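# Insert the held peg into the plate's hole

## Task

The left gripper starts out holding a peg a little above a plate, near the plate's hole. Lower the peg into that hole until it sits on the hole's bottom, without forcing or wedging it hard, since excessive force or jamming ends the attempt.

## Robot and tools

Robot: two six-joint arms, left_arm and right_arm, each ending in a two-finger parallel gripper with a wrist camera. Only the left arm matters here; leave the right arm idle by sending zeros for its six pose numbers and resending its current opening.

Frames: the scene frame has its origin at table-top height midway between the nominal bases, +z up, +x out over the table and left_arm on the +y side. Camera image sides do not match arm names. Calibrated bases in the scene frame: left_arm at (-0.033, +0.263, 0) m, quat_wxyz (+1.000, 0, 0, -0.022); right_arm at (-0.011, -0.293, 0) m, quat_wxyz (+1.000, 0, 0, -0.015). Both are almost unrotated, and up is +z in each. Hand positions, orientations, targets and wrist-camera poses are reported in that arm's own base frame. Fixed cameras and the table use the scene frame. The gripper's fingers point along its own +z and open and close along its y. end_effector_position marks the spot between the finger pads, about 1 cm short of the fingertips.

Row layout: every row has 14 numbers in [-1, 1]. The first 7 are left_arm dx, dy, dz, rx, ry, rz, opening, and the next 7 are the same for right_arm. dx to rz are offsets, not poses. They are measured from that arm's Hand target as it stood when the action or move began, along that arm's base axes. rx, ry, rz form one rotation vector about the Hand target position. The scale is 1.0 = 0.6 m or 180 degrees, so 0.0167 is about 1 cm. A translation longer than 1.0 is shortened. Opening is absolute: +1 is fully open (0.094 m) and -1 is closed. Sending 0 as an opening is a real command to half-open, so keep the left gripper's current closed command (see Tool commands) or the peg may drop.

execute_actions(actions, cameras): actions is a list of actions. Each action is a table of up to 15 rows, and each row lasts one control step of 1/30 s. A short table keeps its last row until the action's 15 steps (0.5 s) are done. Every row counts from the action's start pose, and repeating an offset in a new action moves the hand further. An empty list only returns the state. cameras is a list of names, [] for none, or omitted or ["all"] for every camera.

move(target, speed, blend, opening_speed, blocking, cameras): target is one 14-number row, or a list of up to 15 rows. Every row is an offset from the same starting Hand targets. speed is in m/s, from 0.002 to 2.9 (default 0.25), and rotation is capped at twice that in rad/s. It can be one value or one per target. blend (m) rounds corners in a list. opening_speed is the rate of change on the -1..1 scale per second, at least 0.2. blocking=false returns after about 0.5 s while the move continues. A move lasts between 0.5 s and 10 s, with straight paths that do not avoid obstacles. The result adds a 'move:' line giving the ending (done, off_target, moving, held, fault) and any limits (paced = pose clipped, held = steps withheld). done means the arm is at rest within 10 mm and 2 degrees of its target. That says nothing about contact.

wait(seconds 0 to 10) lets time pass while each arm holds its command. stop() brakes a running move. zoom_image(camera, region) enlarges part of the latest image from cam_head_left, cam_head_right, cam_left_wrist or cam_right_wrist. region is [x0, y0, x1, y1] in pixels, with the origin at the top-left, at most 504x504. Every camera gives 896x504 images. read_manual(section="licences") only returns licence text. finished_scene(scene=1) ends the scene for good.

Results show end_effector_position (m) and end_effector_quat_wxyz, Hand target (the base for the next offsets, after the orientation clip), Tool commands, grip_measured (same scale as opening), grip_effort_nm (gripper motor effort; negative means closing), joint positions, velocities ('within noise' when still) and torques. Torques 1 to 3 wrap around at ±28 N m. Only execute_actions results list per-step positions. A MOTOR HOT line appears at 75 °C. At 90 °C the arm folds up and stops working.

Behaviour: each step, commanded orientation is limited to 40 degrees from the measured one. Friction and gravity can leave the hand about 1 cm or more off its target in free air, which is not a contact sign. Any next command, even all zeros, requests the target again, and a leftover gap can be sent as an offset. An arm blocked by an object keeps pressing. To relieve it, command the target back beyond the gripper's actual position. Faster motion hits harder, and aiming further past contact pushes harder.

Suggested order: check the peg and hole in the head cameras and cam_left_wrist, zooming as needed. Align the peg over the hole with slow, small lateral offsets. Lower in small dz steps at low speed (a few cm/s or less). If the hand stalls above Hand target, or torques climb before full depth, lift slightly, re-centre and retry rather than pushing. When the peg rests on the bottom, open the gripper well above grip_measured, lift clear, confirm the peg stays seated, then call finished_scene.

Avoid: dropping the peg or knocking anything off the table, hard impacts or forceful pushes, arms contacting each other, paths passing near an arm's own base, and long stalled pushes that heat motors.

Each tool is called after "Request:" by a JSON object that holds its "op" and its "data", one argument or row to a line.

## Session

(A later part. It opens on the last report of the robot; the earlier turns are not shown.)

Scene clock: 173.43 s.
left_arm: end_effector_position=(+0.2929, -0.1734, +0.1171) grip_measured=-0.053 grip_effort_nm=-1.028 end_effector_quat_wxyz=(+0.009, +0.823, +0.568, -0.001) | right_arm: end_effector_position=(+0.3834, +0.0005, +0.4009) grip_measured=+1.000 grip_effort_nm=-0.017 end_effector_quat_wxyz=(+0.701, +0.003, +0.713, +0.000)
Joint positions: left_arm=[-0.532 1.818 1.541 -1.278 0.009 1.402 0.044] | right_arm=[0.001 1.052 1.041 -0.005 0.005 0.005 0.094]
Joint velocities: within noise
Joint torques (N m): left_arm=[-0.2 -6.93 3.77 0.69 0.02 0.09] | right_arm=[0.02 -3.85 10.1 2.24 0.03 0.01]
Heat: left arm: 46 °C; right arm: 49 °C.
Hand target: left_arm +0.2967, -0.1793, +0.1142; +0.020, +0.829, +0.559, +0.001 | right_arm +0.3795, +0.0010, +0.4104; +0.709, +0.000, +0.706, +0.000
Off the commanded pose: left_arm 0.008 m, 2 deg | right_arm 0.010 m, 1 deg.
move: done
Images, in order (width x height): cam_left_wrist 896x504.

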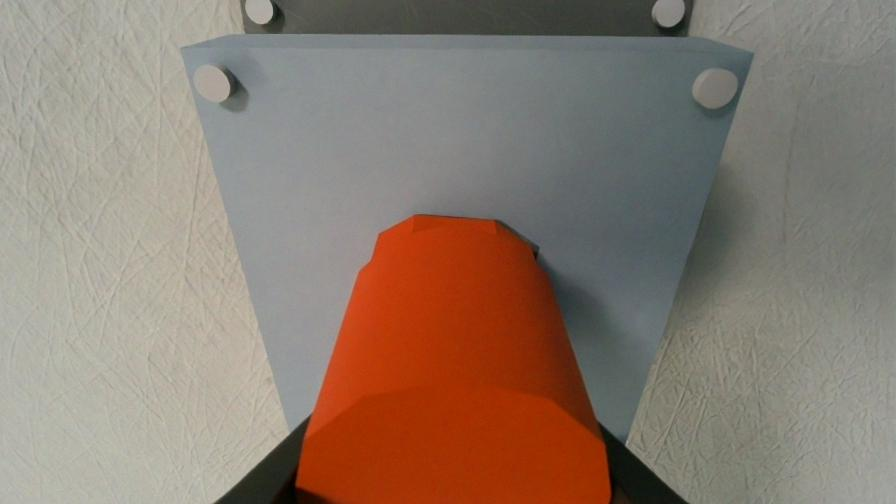

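Request:
{"op": "move", "data": {
  "target": [-0.0022,0.0008,-0.003,0,0,0,-1,0,0,0,0,0,0,1],
  "speed": 0.02,
  "cameras": ["cam_left_wrist"]
}}

Request:
{"op": "zoom_image", "data": {
  "camera": "cam_left_wrist",
  "region": [340, 170, 580, 290]
}}

Scene clock: 182.00 s.
left_arm: end_effector_position=(+0.2915, -0.1719, +0.1144) grip_measured=-0.053 grip_effort_nm=-1.023 end_effector_quat_wxyz=(+0.006, +0.823, +0.568, -0.003) | right_arm: end_effector_position=(+0.3834, +0.0005, +0.4009) grip_measured=+1.000 grip_effort_nm=-0.017 end_effector_quat_wxyz=(+0.701, +0.003, +0.713, +0.000)
Joint positions: left_arm=[-0.531 1.818 1.531 -1.275 0.009 1.402 0.044] | right_arm=[0.001 1.052 1.041 -0.005 0.005 0.005 0.094]
Joint velocities: within noise
Joint torques (N m): left_arm=[-0.21 -7.62 3.49 0.73 -0.03 0.1] | right_arm=[0.02 -3.85 10.15 2.25 0.04 0.02]
Heat: left arm: 45 °C; right arm: 49 °C.
Hand target: left_arm +0.2954, -0.1788, +0.1124; +0.020, +0.829, +0.559, +0.001 | right_arm +0.3795, +0.0010, +0.4104; +0.709, +0.000, +0.706, +0.000
Off the commanded pose: left_arm 0.008 m, 2 deg | right_arm 0.010 m, 1 deg.
move: done
Images, in order (width x height): cam_left_wrist 896x504.

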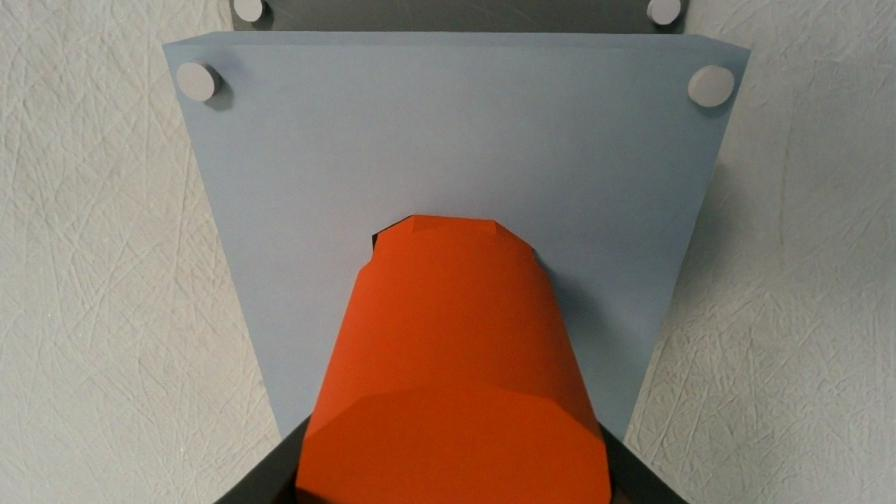

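Scaled by 2.100 from the camera's 896x504 image, which has a finer 1280x720 frame.

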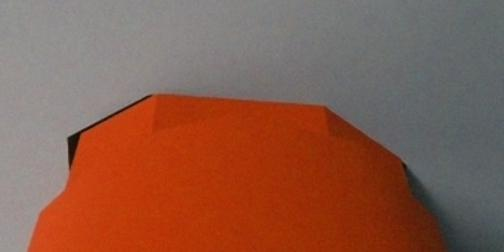

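Request:
{"op": "wait", "data": {
  "seconds": 0,
  "cameras": ["cam_head_left","cam_head_right"]
}}

Request:
{"op": "zoom_image", "data": {
  "camera": "cam_head_left",
  "region": [375, 225, 445, 270]
}}

Request:
{"op": "zoom_image", "data": {
  "camera": "cam_head_right",
  "region": [375, 225, 445, 270]
}}

Scene clock: 190.90 s.
left_arm: end_effector_position=(+0.2915, -0.1719, +0.1144) grip_measured=-0.053 grip_effort_nm=-1.028 end_effector_quat_wxyz=(+0.006, +0.823, +0.568, -0.003) | right_arm: end_effector_position=(+0.3834, +0.0005, +0.4009) grip_measured=+1.000 grip_effort_nm=-0.012 end_effector_quat_wxyz=(+0.701, +0.003, +0.713, +0.000)
Joint positions: left_arm=[-0.531 1.818 1.531 -1.275 0.009 1.402 0.044] | right_arm=[0.001 1.052 1.041 -0.005 0.005 0.005 0.094]
Joint velocities: within noise
Joint torques (N m): left_arm=[-0.27 -7.3 3.71 0.76 -0.02 0.09] | right_arm=[-0.03 -3.84 10.17 2.26 0.02 0.04]
Heat: left arm: 45 °C; right arm: 49 °C.
Hand target: left_arm +0.2954, -0.1788, +0.1124; +0.020, +0.829, +0.559, +0.001 | right_arm +0.3795, +0.0010, +0.4104; +0.709, +0.000, +0.706, +0.000
Tool commands: left_gripper/opening=-1.0 right_gripper/opening=+1.0
Off the commanded pose: left_arm 0.008 m, 2 deg | right_arm 0.010 m, 1 deg.
Images, in order (width x height): cam_head_left 896x504, cam_head_right 896x504.

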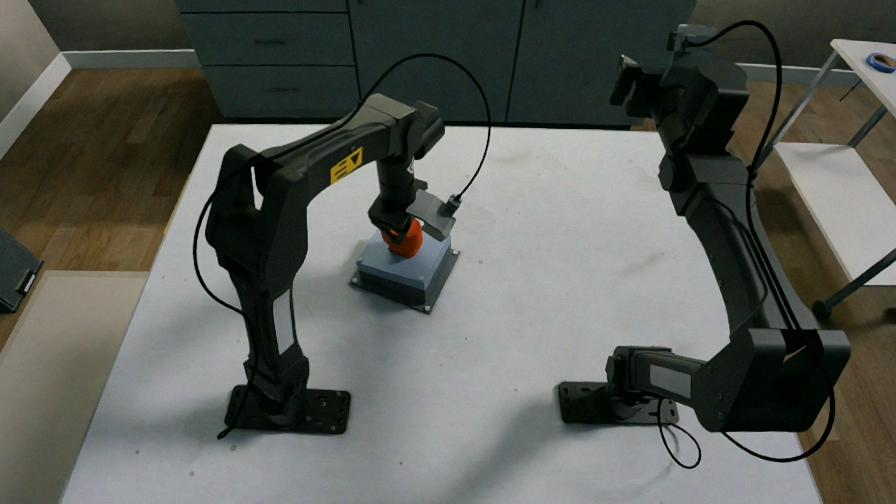

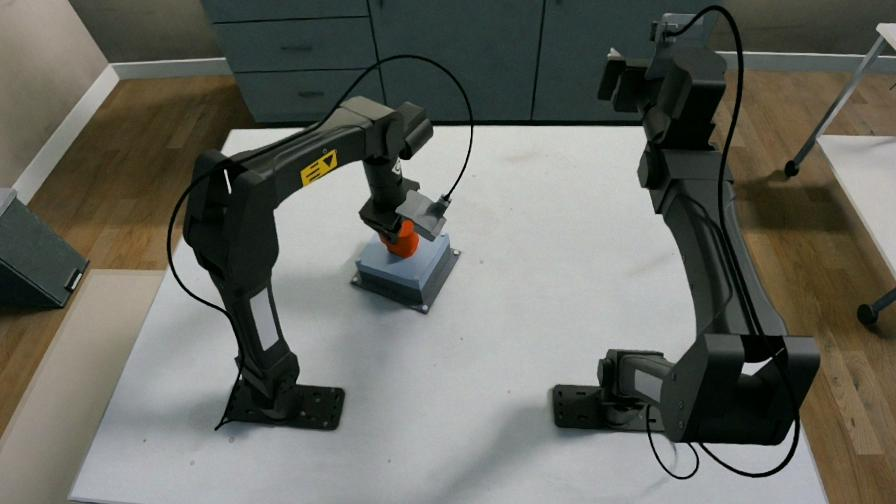

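Scaled by 7.200 from the camera's 896x504 image, which has a finer 1280x720 frame.

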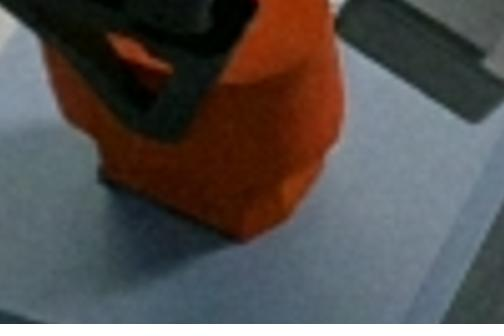

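Scaled by 7.200 from the camera's 896x504 image, which has a finer 1280x720 frame.

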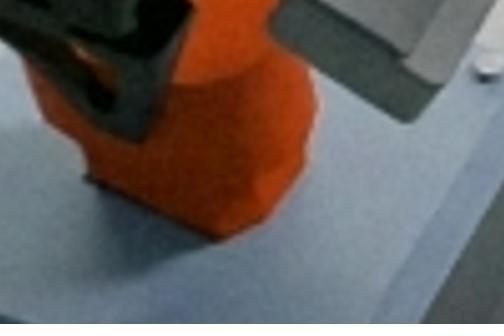

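Request:
{"op": "move", "data": {
  "target": [0.0002,0.0006,-0.003,0,0,0.0055,-1,0,0,0,0,0,0,1],
  "speed": 0.02,
  "cameras": ["cam_left_wrist","cam_head_left"]
}}

Request:
{"op": "zoom_image", "data": {
  "camera": "cam_left_wrist",
  "region": [340, 170, 580, 290]
}}

Request:
{"op": "zoom_image", "data": {
  "camera": "cam_head_left",
  "region": [375, 225, 445, 270]
}}

Scene clock: 202.27 s.
left_arm: end_effector_position=(+0.2918, -0.1721, +0.1144) grip_measured=-0.053 grip_effort_nm=-1.028 end_effector_quat_wxyz=(+0.007, +0.825, +0.566, -0.002) | right_arm: end_effector_position=(+0.3834, +0.0005, +0.4009) grip_measured=+1.000 grip_effort_nm=-0.017 end_effector_quat_wxyz=(+0.701, +0.003, +0.713, +0.000)
Joint positions: left_arm=[-0.531 1.818 1.531 -1.274 0.009 1.408 0.044] | right_arm=[0.001 1.052 1.041 -0.005 0.005 0.005 0.094]
Joint velocities: within noise
Joint torques (N m): left_arm=[-0.13 -7.65 3.07 0.83 -0.01 -0.07] | right_arm=[0.01 -3.9 10.11 2.27 0.02 0.01]
Heat: left arm: 45 °C; right arm: 49 °C.
Hand target: left_arm +0.2955, -0.1784, +0.1106; +0.020, +0.824, +0.566, +0.001 | right_arm +0.3795, +0.0010, +0.4104; +0.709, +0.000, +0.706, +0.000
Off the commanded pose: left_arm 0.008 m, 2 deg | right_arm 0.010 m, 1 deg.
move: done
Images, in order (width x height): cam_head_left 896x504, cam_left_wrist 896x504.

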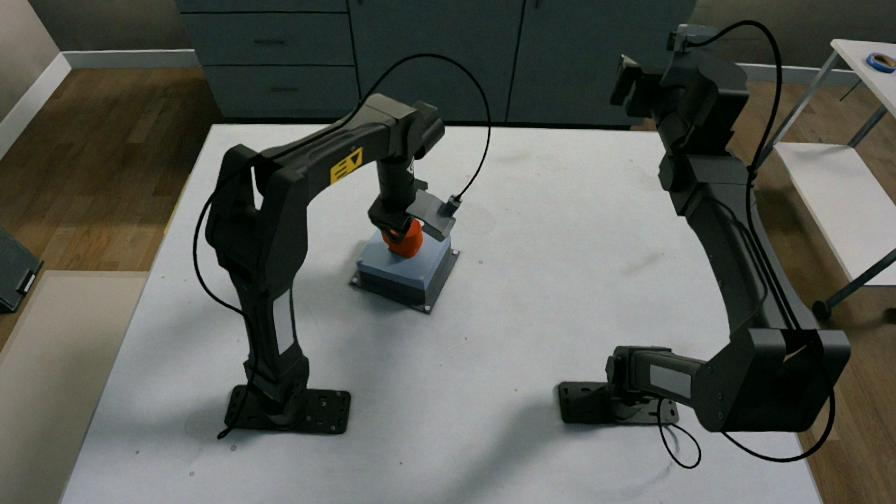

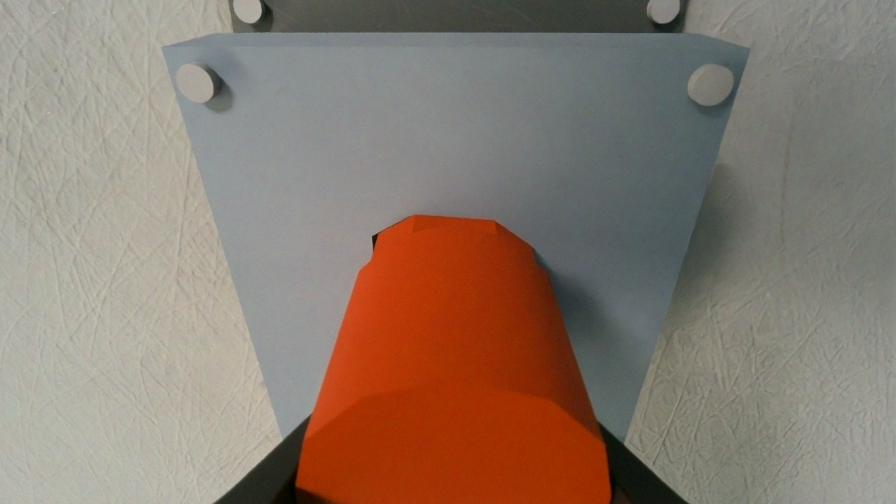

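Scaled by 2.100 from the camera's 896x504 image, which has a finer 1280x720 frame.

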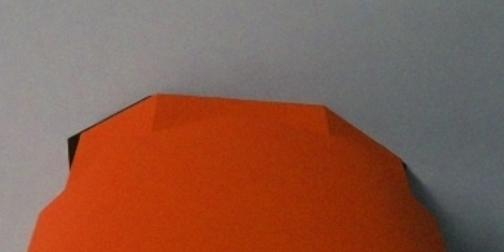

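Scaled by 7.200 from the camera's 896x504 image, which has a finer 1280x720 frame.

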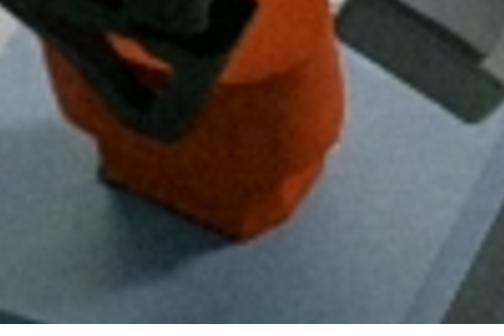

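Request:
{"op": "move", "data": {
  "target": [
    [0.0008,0.0025,0.003,0,0,0,-1,0,0,0,0,0,0,1],
    [0.0008,0.0025,-0.0005,0,0,0,-1,0,0,0,0,0,0,1]
  ],
  "speed": 0.02,
  "cameras": ["cam_left_wrist","cam_head_left"]
}}

Request:
{"op": "zoom_image", "data": {
  "camera": "cam_left_wrist",
  "region": [340, 170, 580, 290]
}}

Request:
{"op": "zoom_image", "data": {
  "camera": "cam_head_left",
  "region": [375, 225, 445, 270]
}}

Scene clock: 208.20 s.
left_arm: end_effector_position=(+0.2918, -0.1721, +0.1144) grip_measured=-0.053 grip_effort_nm=-1.023 end_effector_quat_wxyz=(+0.007, +0.825, +0.566, -0.002) | right_arm: end_effector_position=(+0.3834, +0.0005, +0.4009) grip_measured=+1.000 grip_effort_nm=-0.017 end_effector_quat_wxyz=(+0.701, +0.003, +0.713, +0.000)
Joint positions: left_arm=[-0.531 1.818 1.531 -1.274 0.009 1.408 0.044] | right_arm=[0.001 1.052 1.041 -0.005 0.005 0.005 0.094]
Joint velocities: within noise
Joint torques (N m): left_arm=[0.25 -7.71 2.89 0.83 -0.02 0] | right_arm=[0.01 -3.79 10.15 2.25 0.03 0.01]
Heat: left arm: 44 °C; right arm: 49 °C.
Hand target: left_arm +0.2960, -0.1769, +0.1103; +0.020, +0.824, +0.566, +0.001 | right_arm +0.3795, +0.0010, +0.4104; +0.709, +0.000, +0.706, +0.000
Off the commanded pose: left_arm 0.008 m, 2 deg | right_arm 0.010 m, 1 deg.
move: done
Images, in order (width x height): cam_head_left 896x504, cam_left_wrist 896x504.

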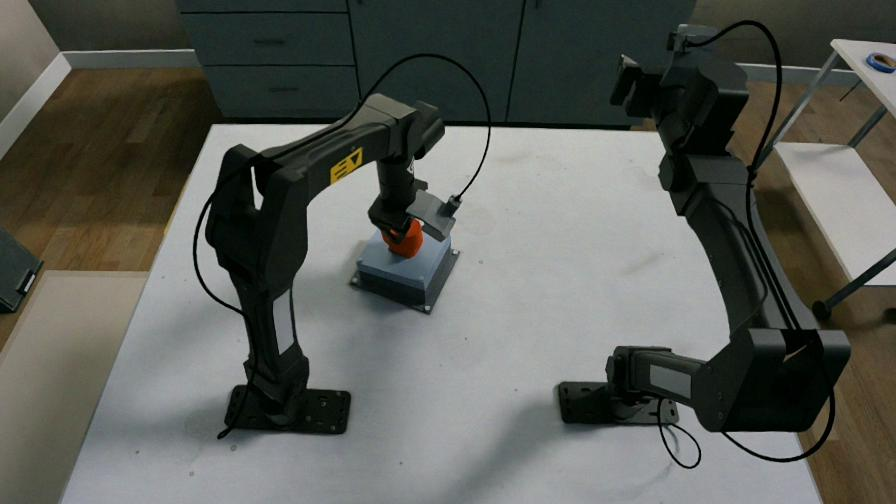

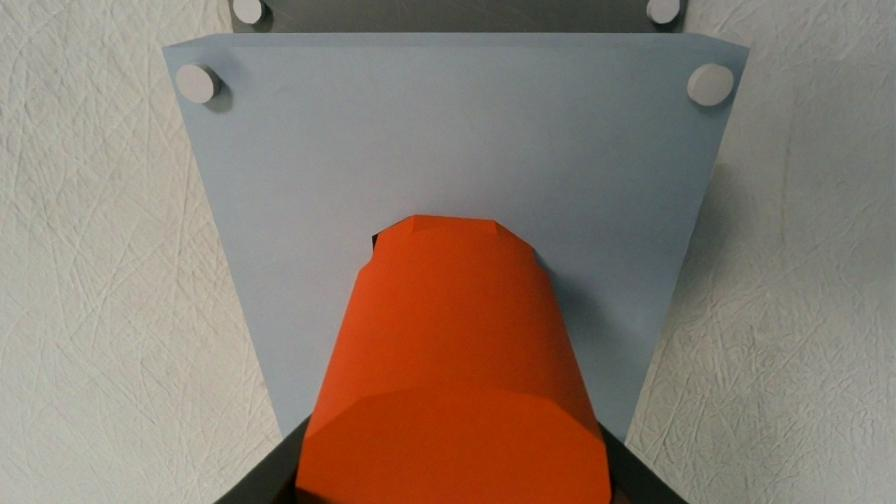

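Scaled by 2.100 from the camera's 896x504 image, which has a finer 1280x720 frame.

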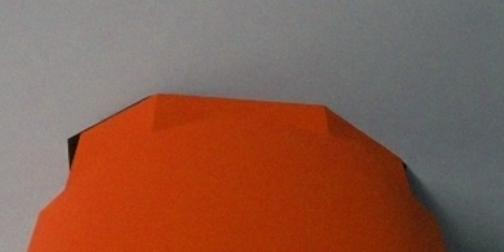

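Scaled by 7.200 from the camera's 896x504 image, which has a finer 1280x720 frame.

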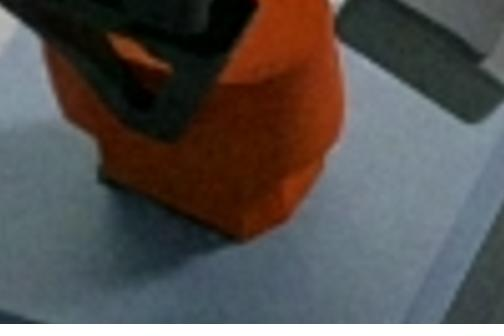

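Request:
{"op": "move", "data": {
  "target": [0.0,0.005,0.013,0,0,0,-1,0,0,0,0,0,0,1],
  "speed": 0.05,
  "cameras": ["cam_left_wrist"]
}}

Request:
{"op": "zoom_image", "data": {
  "camera": "cam_left_wrist",
  "region": [340, 170, 580, 290]
}}

Scene clock: 212.77 s.
left_arm: end_effector_position=(+0.2919, -0.1719, +0.1144) grip_measured=-0.053 grip_effort_nm=-1.023 end_effector_quat_wxyz=(+0.008, +0.825, +0.566, -0.004) | right_arm: end_effector_position=(+0.3834, +0.0005, +0.4009) grip_measured=+1.000 grip_effort_nm=-0.017 end_effector_quat_wxyz=(+0.701, +0.003, +0.713, +0.000)
Joint positions: left_arm=[-0.528 1.818 1.531 -1.274 0.014 1.411 0.044] | right_arm=[0.001 1.052 1.041 -0.005 0.005 0.005 0.094]
Joint velocities: within noise
Joint torques (N m): left_arm=[0.69 -8.09 4.56 0.52 0.02 0.05] | right_arm=[0.05 -3.88 10.18 2.25 0.04 0]
Heat: left arm: 44 °C; right arm: 49 °C.
Hand target: left_arm +0.2960, -0.1739, +0.1181; +0.020, +0.824, +0.566, +0.001 | right_arm +0.3795, +0.0010, +0.4104; +0.709, +0.000, +0.706, +0.000
Off the commanded pose: left_arm 0.006 m, 2 deg | right_arm 0.010 m, 1 deg.
move: done
Images, in order (width x height): cam_left_wrist 896x504.

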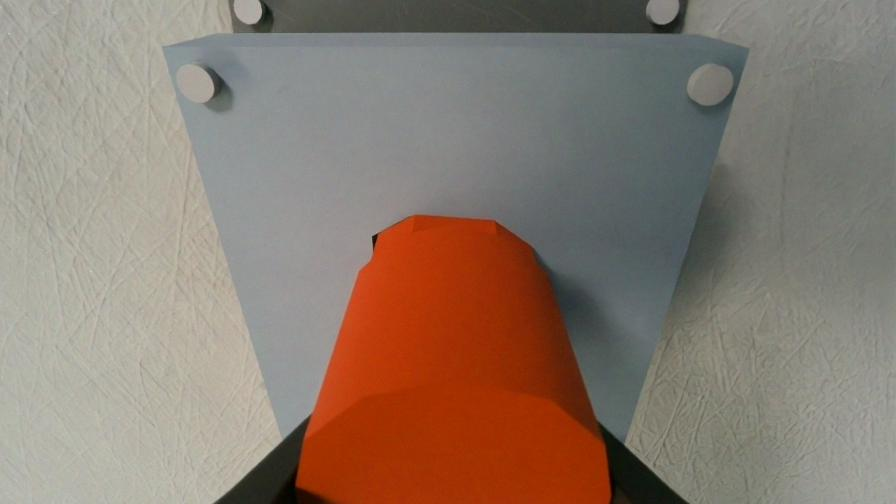

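Scaled by 2.100 from the camera's 896x504 image, which has a finer 1280x720 frame.

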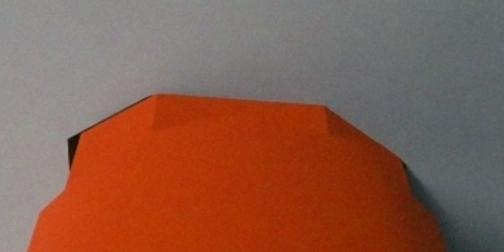

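Request:
{"op": "move", "data": {
  "target": [0.0,0.0,0.008,0,0,0,-1,0,0,0,0,0,0,1],
  "speed": 0.04,
  "cameras": ["cam_left_wrist"]
}}

Request:
{"op": "zoom_image", "data": {
  "camera": "cam_left_wrist",
  "region": [340, 170, 580, 290]
}}

Scene clock: 217.03 s.
left_arm: end_effector_position=(+0.2919, -0.1719, +0.1144) grip_measured=-0.053 grip_effort_nm=-1.033 end_effector_quat_wxyz=(+0.008, +0.825, +0.566, -0.004) | right_arm: end_effector_position=(+0.3834, +0.0005, +0.4009) grip_measured=+1.000 grip_effort_nm=-0.012 end_effector_quat_wxyz=(+0.701, +0.003, +0.713, +0.000)
Joint positions: left_arm=[-0.528 1.818 1.531 -1.274 0.014 1.411 0.044] | right_arm=[0.001 1.052 1.041 -0.005 0.005 0.005 0.094]
Joint velocities: within noise
Joint torques (N m): left_arm=[0.54 -8.06 6.11 0.28 0.01 0.06] | right_arm=[0.01 -3.85 10.06 2.26 0 0.04]
Heat: left arm: 44 °C; right arm: 49 °C.
Hand target: left_arm +0.2960, -0.1739, +0.1229; +0.020, +0.824, +0.566, +0.001 | right_arm +0.3795, +0.0010, +0.4104; +0.709, +0.000, +0.706, +0.000
Off the commanded pose: left_arm 0.010 m, 2 deg | right_arm 0.010 m, 1 deg.
move: done
Images, in order (width x height): cam_left_wrist 896x504.

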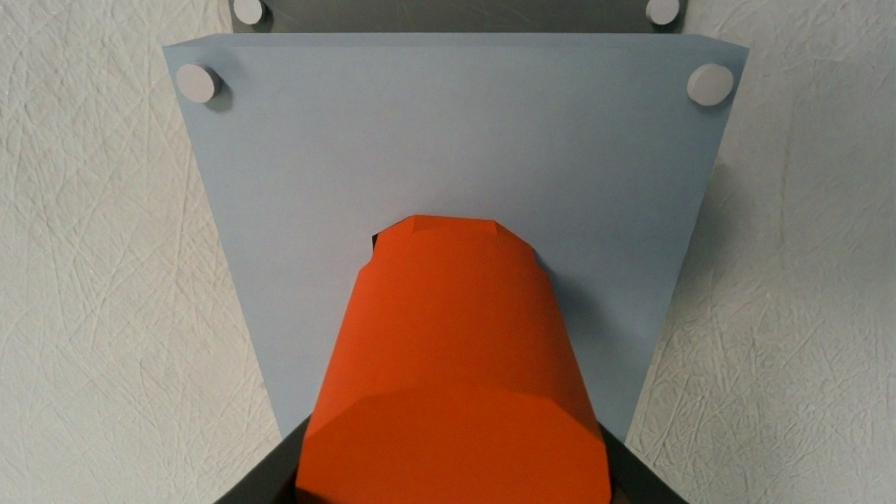

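Scaled by 2.100 from the camera's 896x504 image, which has a finer 1280x720 frame.

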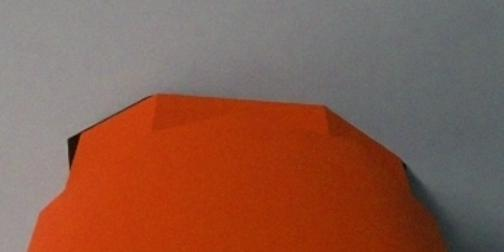

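Request:
{"op": "move", "data": {
  "target": [
    [0.0,0.012,0.018,0,0,0,-1,0,0,0,0,0,0,1],
    [-0.0008,-0.0063,0.012,0,0,0,-1,0,0,0,0,0,0,1],
    [-0.0008,-0.0063,-0.018,0,0,0,-1,0,0,0,0,0,0,1]
  ],
  "speed": 0.03,
  "cameras": ["cam_left_wrist","cam_head_left"]
}}

Request:
{"op": "zoom_image", "data": {
  "camera": "cam_left_wrist",
  "region": [340, 170, 580, 290]
}}

Request:
{"op": "zoom_image", "data": {
  "camera": "cam_head_left",
  "region": [375, 225, 445, 270]
}}

Scene clock: 226.23 s.
left_arm: end_effector_position=(+0.2910, -0.1711, +0.1140) grip_measured=-0.053 grip_effort_nm=-1.028 end_effector_quat_wxyz=(+0.006, +0.821, +0.571, -0.007) | right_arm: end_effector_position=(+0.3834, +0.0005, +0.4009) grip_measured=+1.000 grip_effort_nm=-0.012 end_effector_quat_wxyz=(+0.701, +0.003, +0.713, +0.000)
Joint positions: left_arm=[-0.525 1.818 1.529 -1.277 0.019 1.402 0.044] | right_arm=[0.001 1.052 1.041 -0.005 0.005 0.005 0.094]
Joint velocities: within noise
Joint torques (N m): left_arm=[-0.65 -7.5 3.52 0.8 0.02 -0.1] | right_arm=[-0.01 -3.88 10.17 2.25 0.01 0.02]
Heat: left arm: 45 °C; right arm: 49 °C.
Hand target: left_arm +0.2955, -0.1777, +0.1121; +0.020, +0.824, +0.566, +0.001 | right_arm +0.3795, +0.0010, +0.4104; +0.709, +0.000, +0.706, +0.000
Off the commanded pose: left_arm 0.008 m, 2 deg | right_arm 0.010 m, 1 deg.
move: done
Images, in order (width x height): cam_head_left 896x504, cam_left_wrist 896x504.

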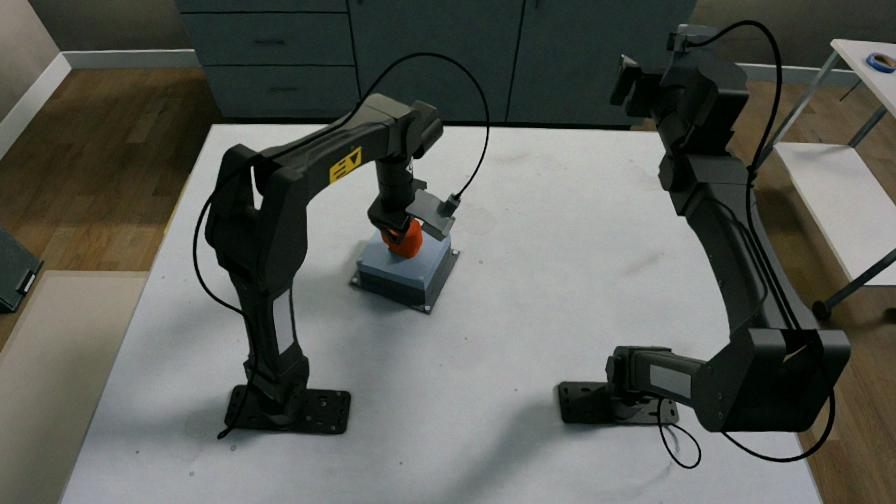

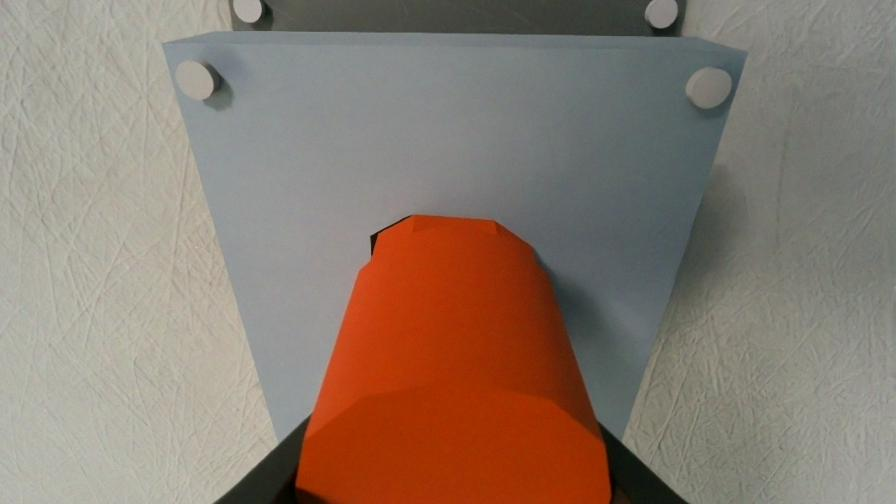

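Scaled by 2.100 from the camera's 896x504 image, which has a finer 1280x720 frame.

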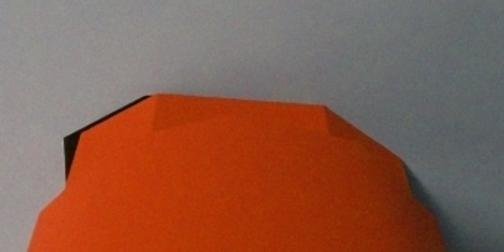

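Scaled by 7.200 from the camera's 896x504 image, which has a finer 1280x720 frame.

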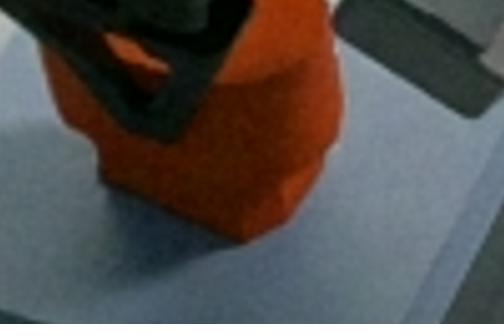

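Request:
{"op": "move", "data": {
  "target": [0.002,0.005,0.025,0,0,0.003,-1,0,0,0,0,0,0,1],
  "speed": 0.05,
  "cameras": ["cam_left_wrist","cam_head_left"]
}}

Request:
{"op": "zoom_image", "data": {
  "camera": "cam_left_wrist",
  "region": [340, 170, 580, 290]
}}

Request:
{"op": "zoom_image", "data": {
  "camera": "cam_head_left",
  "region": [375, 225, 445, 270]
}}

Scene clock: 241.73 s.
left_arm: end_effector_position=(+0.2917, -0.1708, +0.1144) grip_measured=-0.053 grip_effort_nm=-1.028 end_effector_quat_wxyz=(+0.004, +0.822, +0.569, -0.001) | right_arm: end_effector_position=(+0.3834, +0.0005, +0.4009) grip_measured=+1.000 grip_effort_nm=-0.012 end_effector_quat_wxyz=(+0.701, +0.003, +0.713, +0.000)
Joint positions: left_arm=[-0.529 1.818 1.531 -1.277 0.006 1.402 0.044] | right_arm=[0.001 1.052 1.041 -0.005 0.005 0.005 0.094]
Joint velocities: within noise
Joint torques (N m): left_arm=[0.23 -7.9 7.64 0.12 0.03 -0.09] | right_arm=[0.02 -3.88 10.15 2.25 0.01 0]
Heat: left arm: 44 °C; right arm: 49 °C.
Hand target: left_arm +0.2967, -0.1747, +0.1271; +0.020, +0.821, +0.570, +0.002 | right_arm +0.3795, +0.0010, +0.4104; +0.709, +0.000, +0.706, +0.000
Off the commanded pose: left_arm 0.014 m, 2 deg | right_arm 0.010 m, 1 deg.
move: off_target (left_arm)
Images, in order (width x height): cam_head_left 896x504, cam_left_wrist 896x504.

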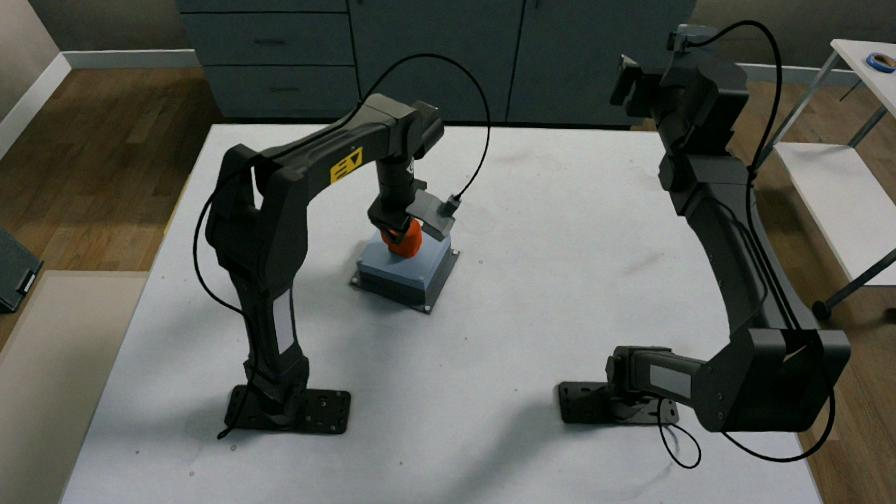

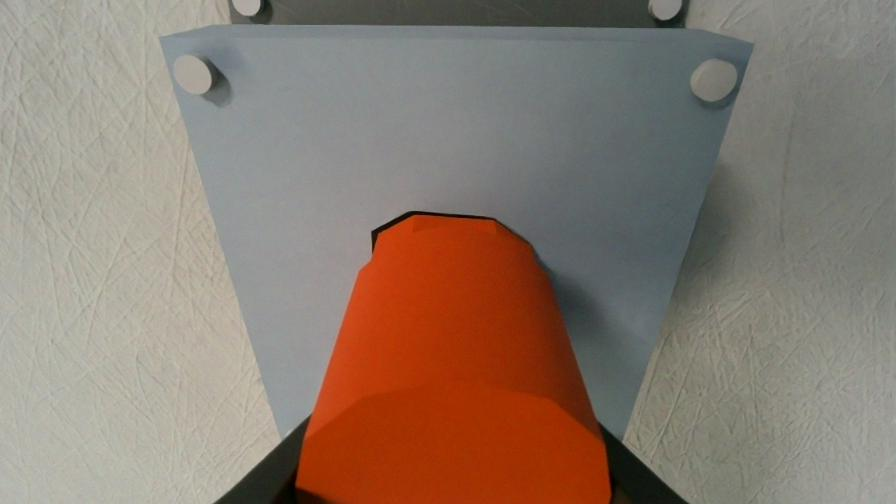

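Scaled by 2.100 from the camera's 896x504 image, which has a finer 1280x720 frame.

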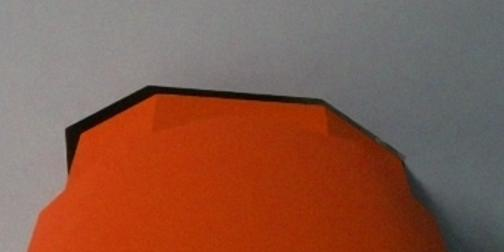

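Scaled by 7.200 from the camera's 896x504 image, which has a finer 1280x720 frame.

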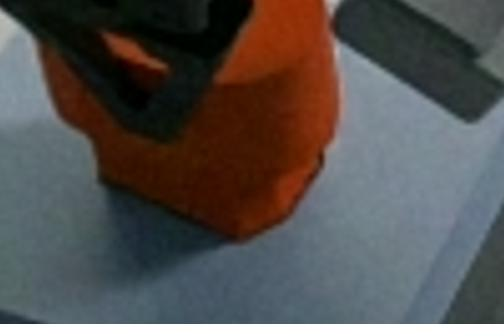

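Request:
{"op": "move", "data": {
  "target": [0.0007,-0.0003,-0.031,0,0,0,-1,0,0,0,0,0,0,1],
  "speed": 0.05,
  "cameras": ["cam_left_wrist","cam_head_left"]
}}

Request:
{"op": "zoom_image", "data": {
  "camera": "cam_left_wrist",
  "region": [340, 170, 580, 290]
}}

Request:
{"op": "zoom_image", "data": {
  "camera": "cam_head_left",
  "region": [375, 225, 445, 270]
}}

Scene clock: 251.77 s.
left_arm: end_effector_position=(+0.2913, -0.1700, +0.1082) grip_measured=-0.053 grip_effort_nm=-1.023 end_effector_quat_wxyz=(+0.004, +0.822, +0.570, -0.002) | right_arm: end_effector_position=(+0.3834, +0.0005, +0.4009) grip_measured=+1.000 grip_effort_nm=-0.017 end_effector_quat_wxyz=(+0.701, +0.003, +0.713, +0.000)
Joint positions: left_arm=[-0.528 1.818 1.506 -1.254 0.006 1.402 0.044] | right_arm=[0.001 1.052 1.041 -0.005 0.005 0.005 0.094]
Joint velocities: within noise
Joint torques (N m): left_arm=[0.28 -7.71 4.22 0.7 0.05 -0.1] | right_arm=[0.03 -3.89 10.15 2.28 0.01 0.03]
Heat: left arm: 45 °C; right arm: 49 °C.
Hand target: left_arm +0.2971, -0.1749, +0.1085; +0.020, +0.821, +0.570, +0.002 | right_arm +0.3795, +0.0010, +0.4104; +0.709, +0.000, +0.706, +0.000
Off the commanded pose: left_arm 0.008 m, 2 deg | right_arm 0.010 m, 1 deg.
move: done
Images, in order (width x height): cam_head_left 896x504, cam_left_wrist 896x504.

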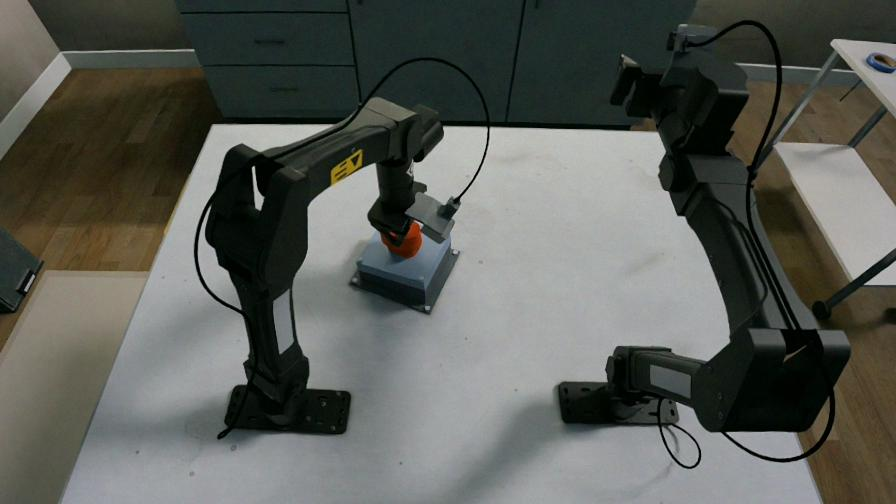

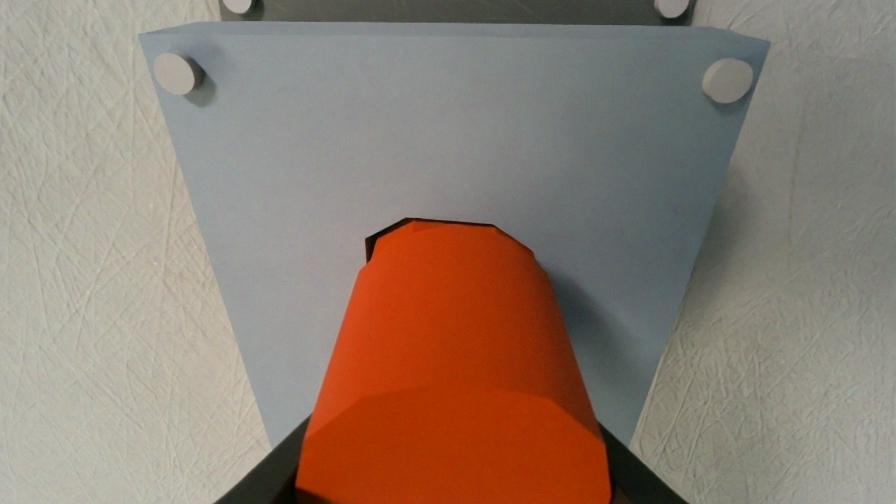

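Scaled by 2.100 from the camera's 896x504 image, which has a finer 1280x720 frame.

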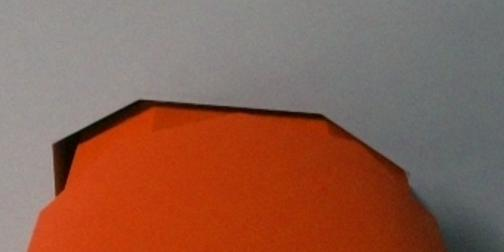

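Scaled by 7.200 from the camera's 896x504 image, which has a finer 1280x720 frame.

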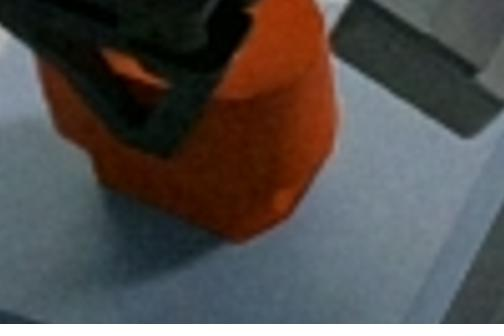

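Request:
{"op": "move", "data": {
  "target": [0.0012,-0.0004,-0.009,0,0,0,-1,0,0,0,0,0,0,1],
  "speed": 0.03,
  "cameras": ["cam_left_wrist"]
}}

Request:
{"op": "zoom_image", "data": {
  "camera": "cam_left_wrist",
  "region": [340, 170, 580, 290]
}}

Scene clock: 257.13 s.
left_arm: end_effector_position=(+0.2920, -0.1704, +0.1044) grip_measured=-0.053 grip_effort_nm=-1.023 end_effector_quat_wxyz=(+0.006, +0.822, +0.570, -0.001) | right_arm: end_effector_position=(+0.3834, +0.0005, +0.4009) grip_measured=+1.000 grip_effort_nm=-0.017 end_effector_quat_wxyz=(+0.701, +0.003, +0.713, +0.000)
Joint positions: left_arm=[-0.528 1.818 1.491 -1.234 0.006 1.402 0.044] | right_arm=[0.001 1.052 1.041 -0.005 0.005 0.005 0.094]
Joint velocities: within noise
Joint torques (N m): left_arm=[0.09 -7.21 4.03 0.69 0.03 -0.03] | right_arm=[-0.06 -3.85 10.13 2.24 0.01 0.02]
Heat: left arm: 45 °C; right arm: 49 °C.
Hand target: left_arm +0.2978, -0.1751, +0.1031; +0.020, +0.821, +0.570, +0.002 | right_arm +0.3795, +0.0010, +0.4104; +0.709, +0.000, +0.706, +0.000
Off the commanded pose: left_arm 0.008 m, 2 deg | right_arm 0.010 m, 1 deg.
move: done
Images, in order (width x height): cam_left_wrist 896x504.

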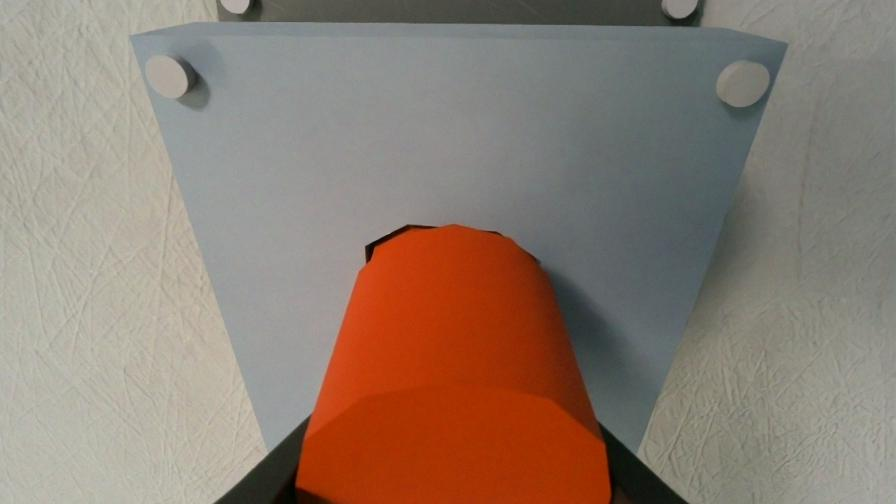

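Scaled by 2.100 from the camera's 896x504 image, which has a finer 1280x720 frame.

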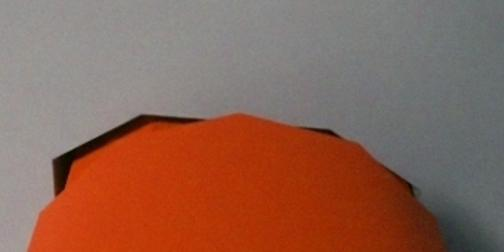

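Request:
{"op": "move", "data": {
  "target": [0.0,0.0,-0.01,0,0,0,-1,0,0,0,0,0,0,1],
  "speed": 0.03,
  "cameras": ["cam_left_wrist"]
}}

Request:
{"op": "zoom_image", "data": {
  "camera": "cam_left_wrist",
  "region": [340, 170, 580, 290]
}}

Scene clock: 263.47 s.
left_arm: end_effector_position=(+0.2908, -0.1721, +0.0990) grip_measured=-0.053 grip_effort_nm=-1.023 end_effector_quat_wxyz=(+0.007, +0.824, +0.567, +0.000) | right_arm: end_effector_position=(+0.3834, +0.0005, +0.4009) grip_measured=+1.000 grip_effort_nm=-0.012 end_effector_quat_wxyz=(+0.701, +0.003, +0.713, +0.000)
Joint positions: left_arm=[-0.534 1.818 1.469 -1.211 0.006 1.402 0.044] | right_arm=[0.001 1.052 1.041 -0.005 0.005 0.005 0.094]
Joint velocities: within noise
Joint torques (N m): left_arm=[0.59 -7.04 4.23 0.71 -0.01 -0.08] | right_arm=[0.01 -3.85 10.24 2.25 0.01 0.01]
Heat: left arm: 44 °C; right arm: 49 °C.
Hand target: left_arm +0.2978, -0.1751, +0.0971; +0.020, +0.821, +0.570, +0.002 | right_arm +0.3795, +0.0010, +0.4104; +0.709, +0.000, +0.706, +0.000
Off the commanded pose: left_arm 0.008 m, 2 deg | right_arm 0.010 m, 1 deg.
move: done
Images, in order (width x height): cam_left_wrist 896x504.

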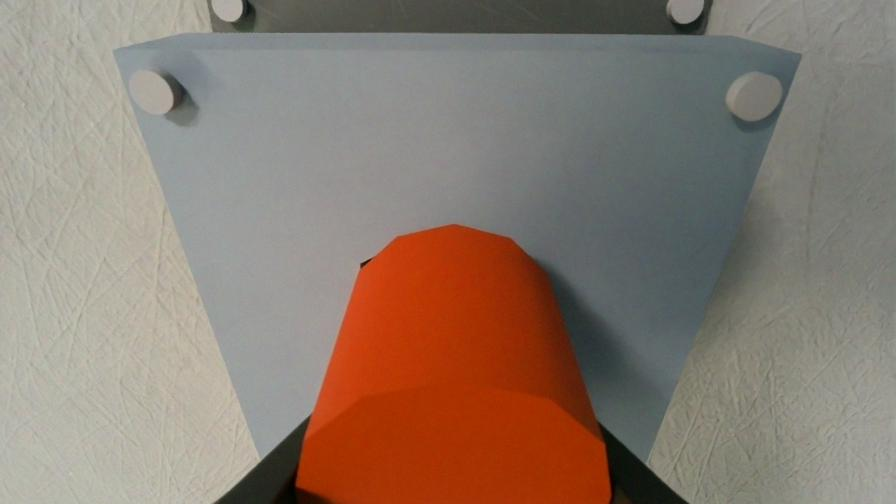

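Scaled by 2.100 from the camera's 896x504 image, which has a finer 1280x720 frame.

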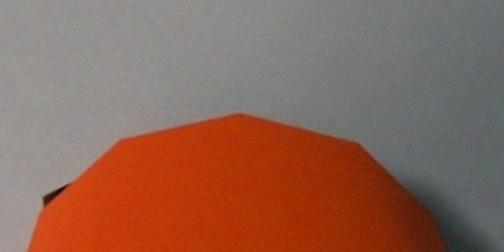

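Request:
{"op": "move", "data": {
  "target": [0.0,0.0015,-0.008,0,0,0,-1,0,0,0,0,0,0,1],
  "speed": 0.03,
  "cameras": ["cam_left_wrist","cam_head_left"]
}}

Request:
{"op": "zoom_image", "data": {
  "camera": "cam_head_left",
  "region": [375, 225, 445, 270]
}}

Scene clock: 270.53 s.
left_arm: end_effector_position=(+0.2913, -0.1711, +0.0948) grip_measured=-0.053 grip_effort_nm=-1.018 end_effector_quat_wxyz=(+0.007, +0.823, +0.568, +0.000) | right_arm: end_effector_position=(+0.3834, +0.0005, +0.4009) grip_measured=+1.000 grip_effort_nm=-0.017 end_effector_quat_wxyz=(+0.701, +0.003, +0.713, +0.000)
Joint positions: left_arm=[-0.531 1.818 1.452 -1.193 0.006 1.402 0.044] | right_arm=[0.001 1.052 1.041 -0.005 0.005 0.005 0.094]
Joint velocities: within noise
Joint torques (N m): left_arm=[0.5 -6.93 3.99 0.74 0.03 -0.05] | right_arm=[-0.05 -3.88 10.18 2.25 0.01 0.01]
Heat: left arm: 44 °C; right arm: 49 °C.
Hand target: left_arm +0.2978, -0.1742, +0.0923; +0.020, +0.821, +0.570, +0.002 | right_arm +0.3795, +0.0010, +0.4104; +0.709, +0.000, +0.706, +0.000
Off the commanded pose: left_arm 0.008 m, 2 deg | right_arm 0.010 m, 1 deg.
move: done
Images, in order (width x height): cam_head_left 896x504, cam_left_wrist 896x504.

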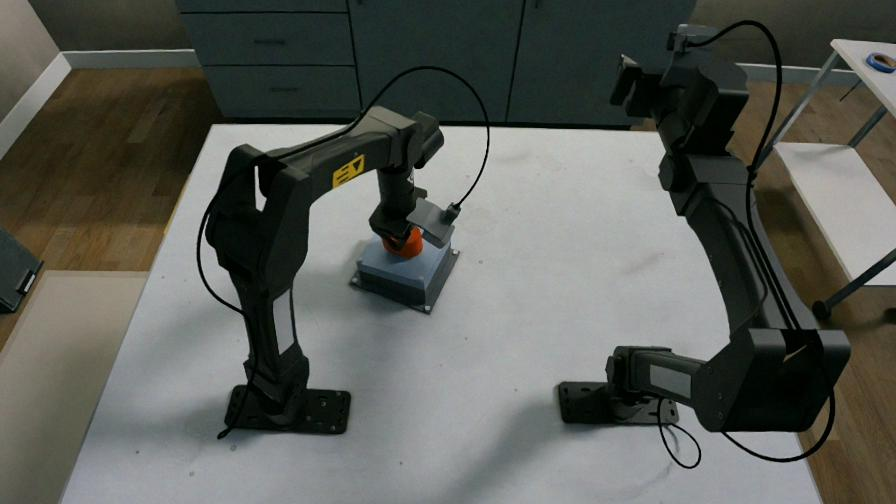

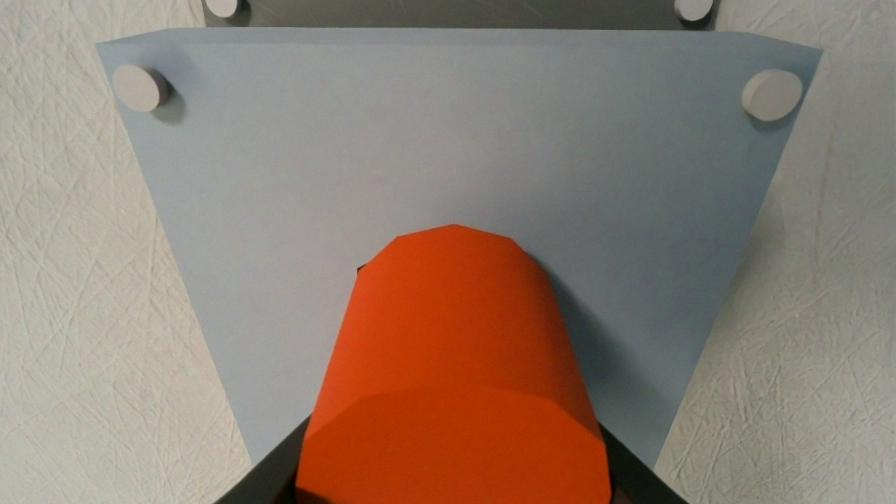

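Scaled by 7.200 from the camera's 896x504 image, which has a finer 1280x720 frame.

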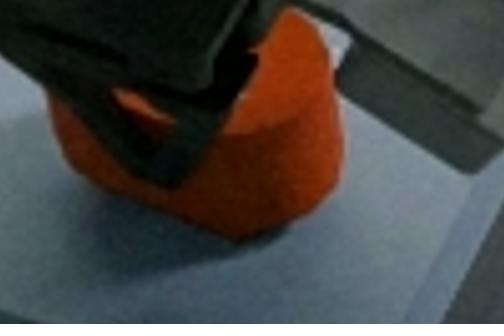

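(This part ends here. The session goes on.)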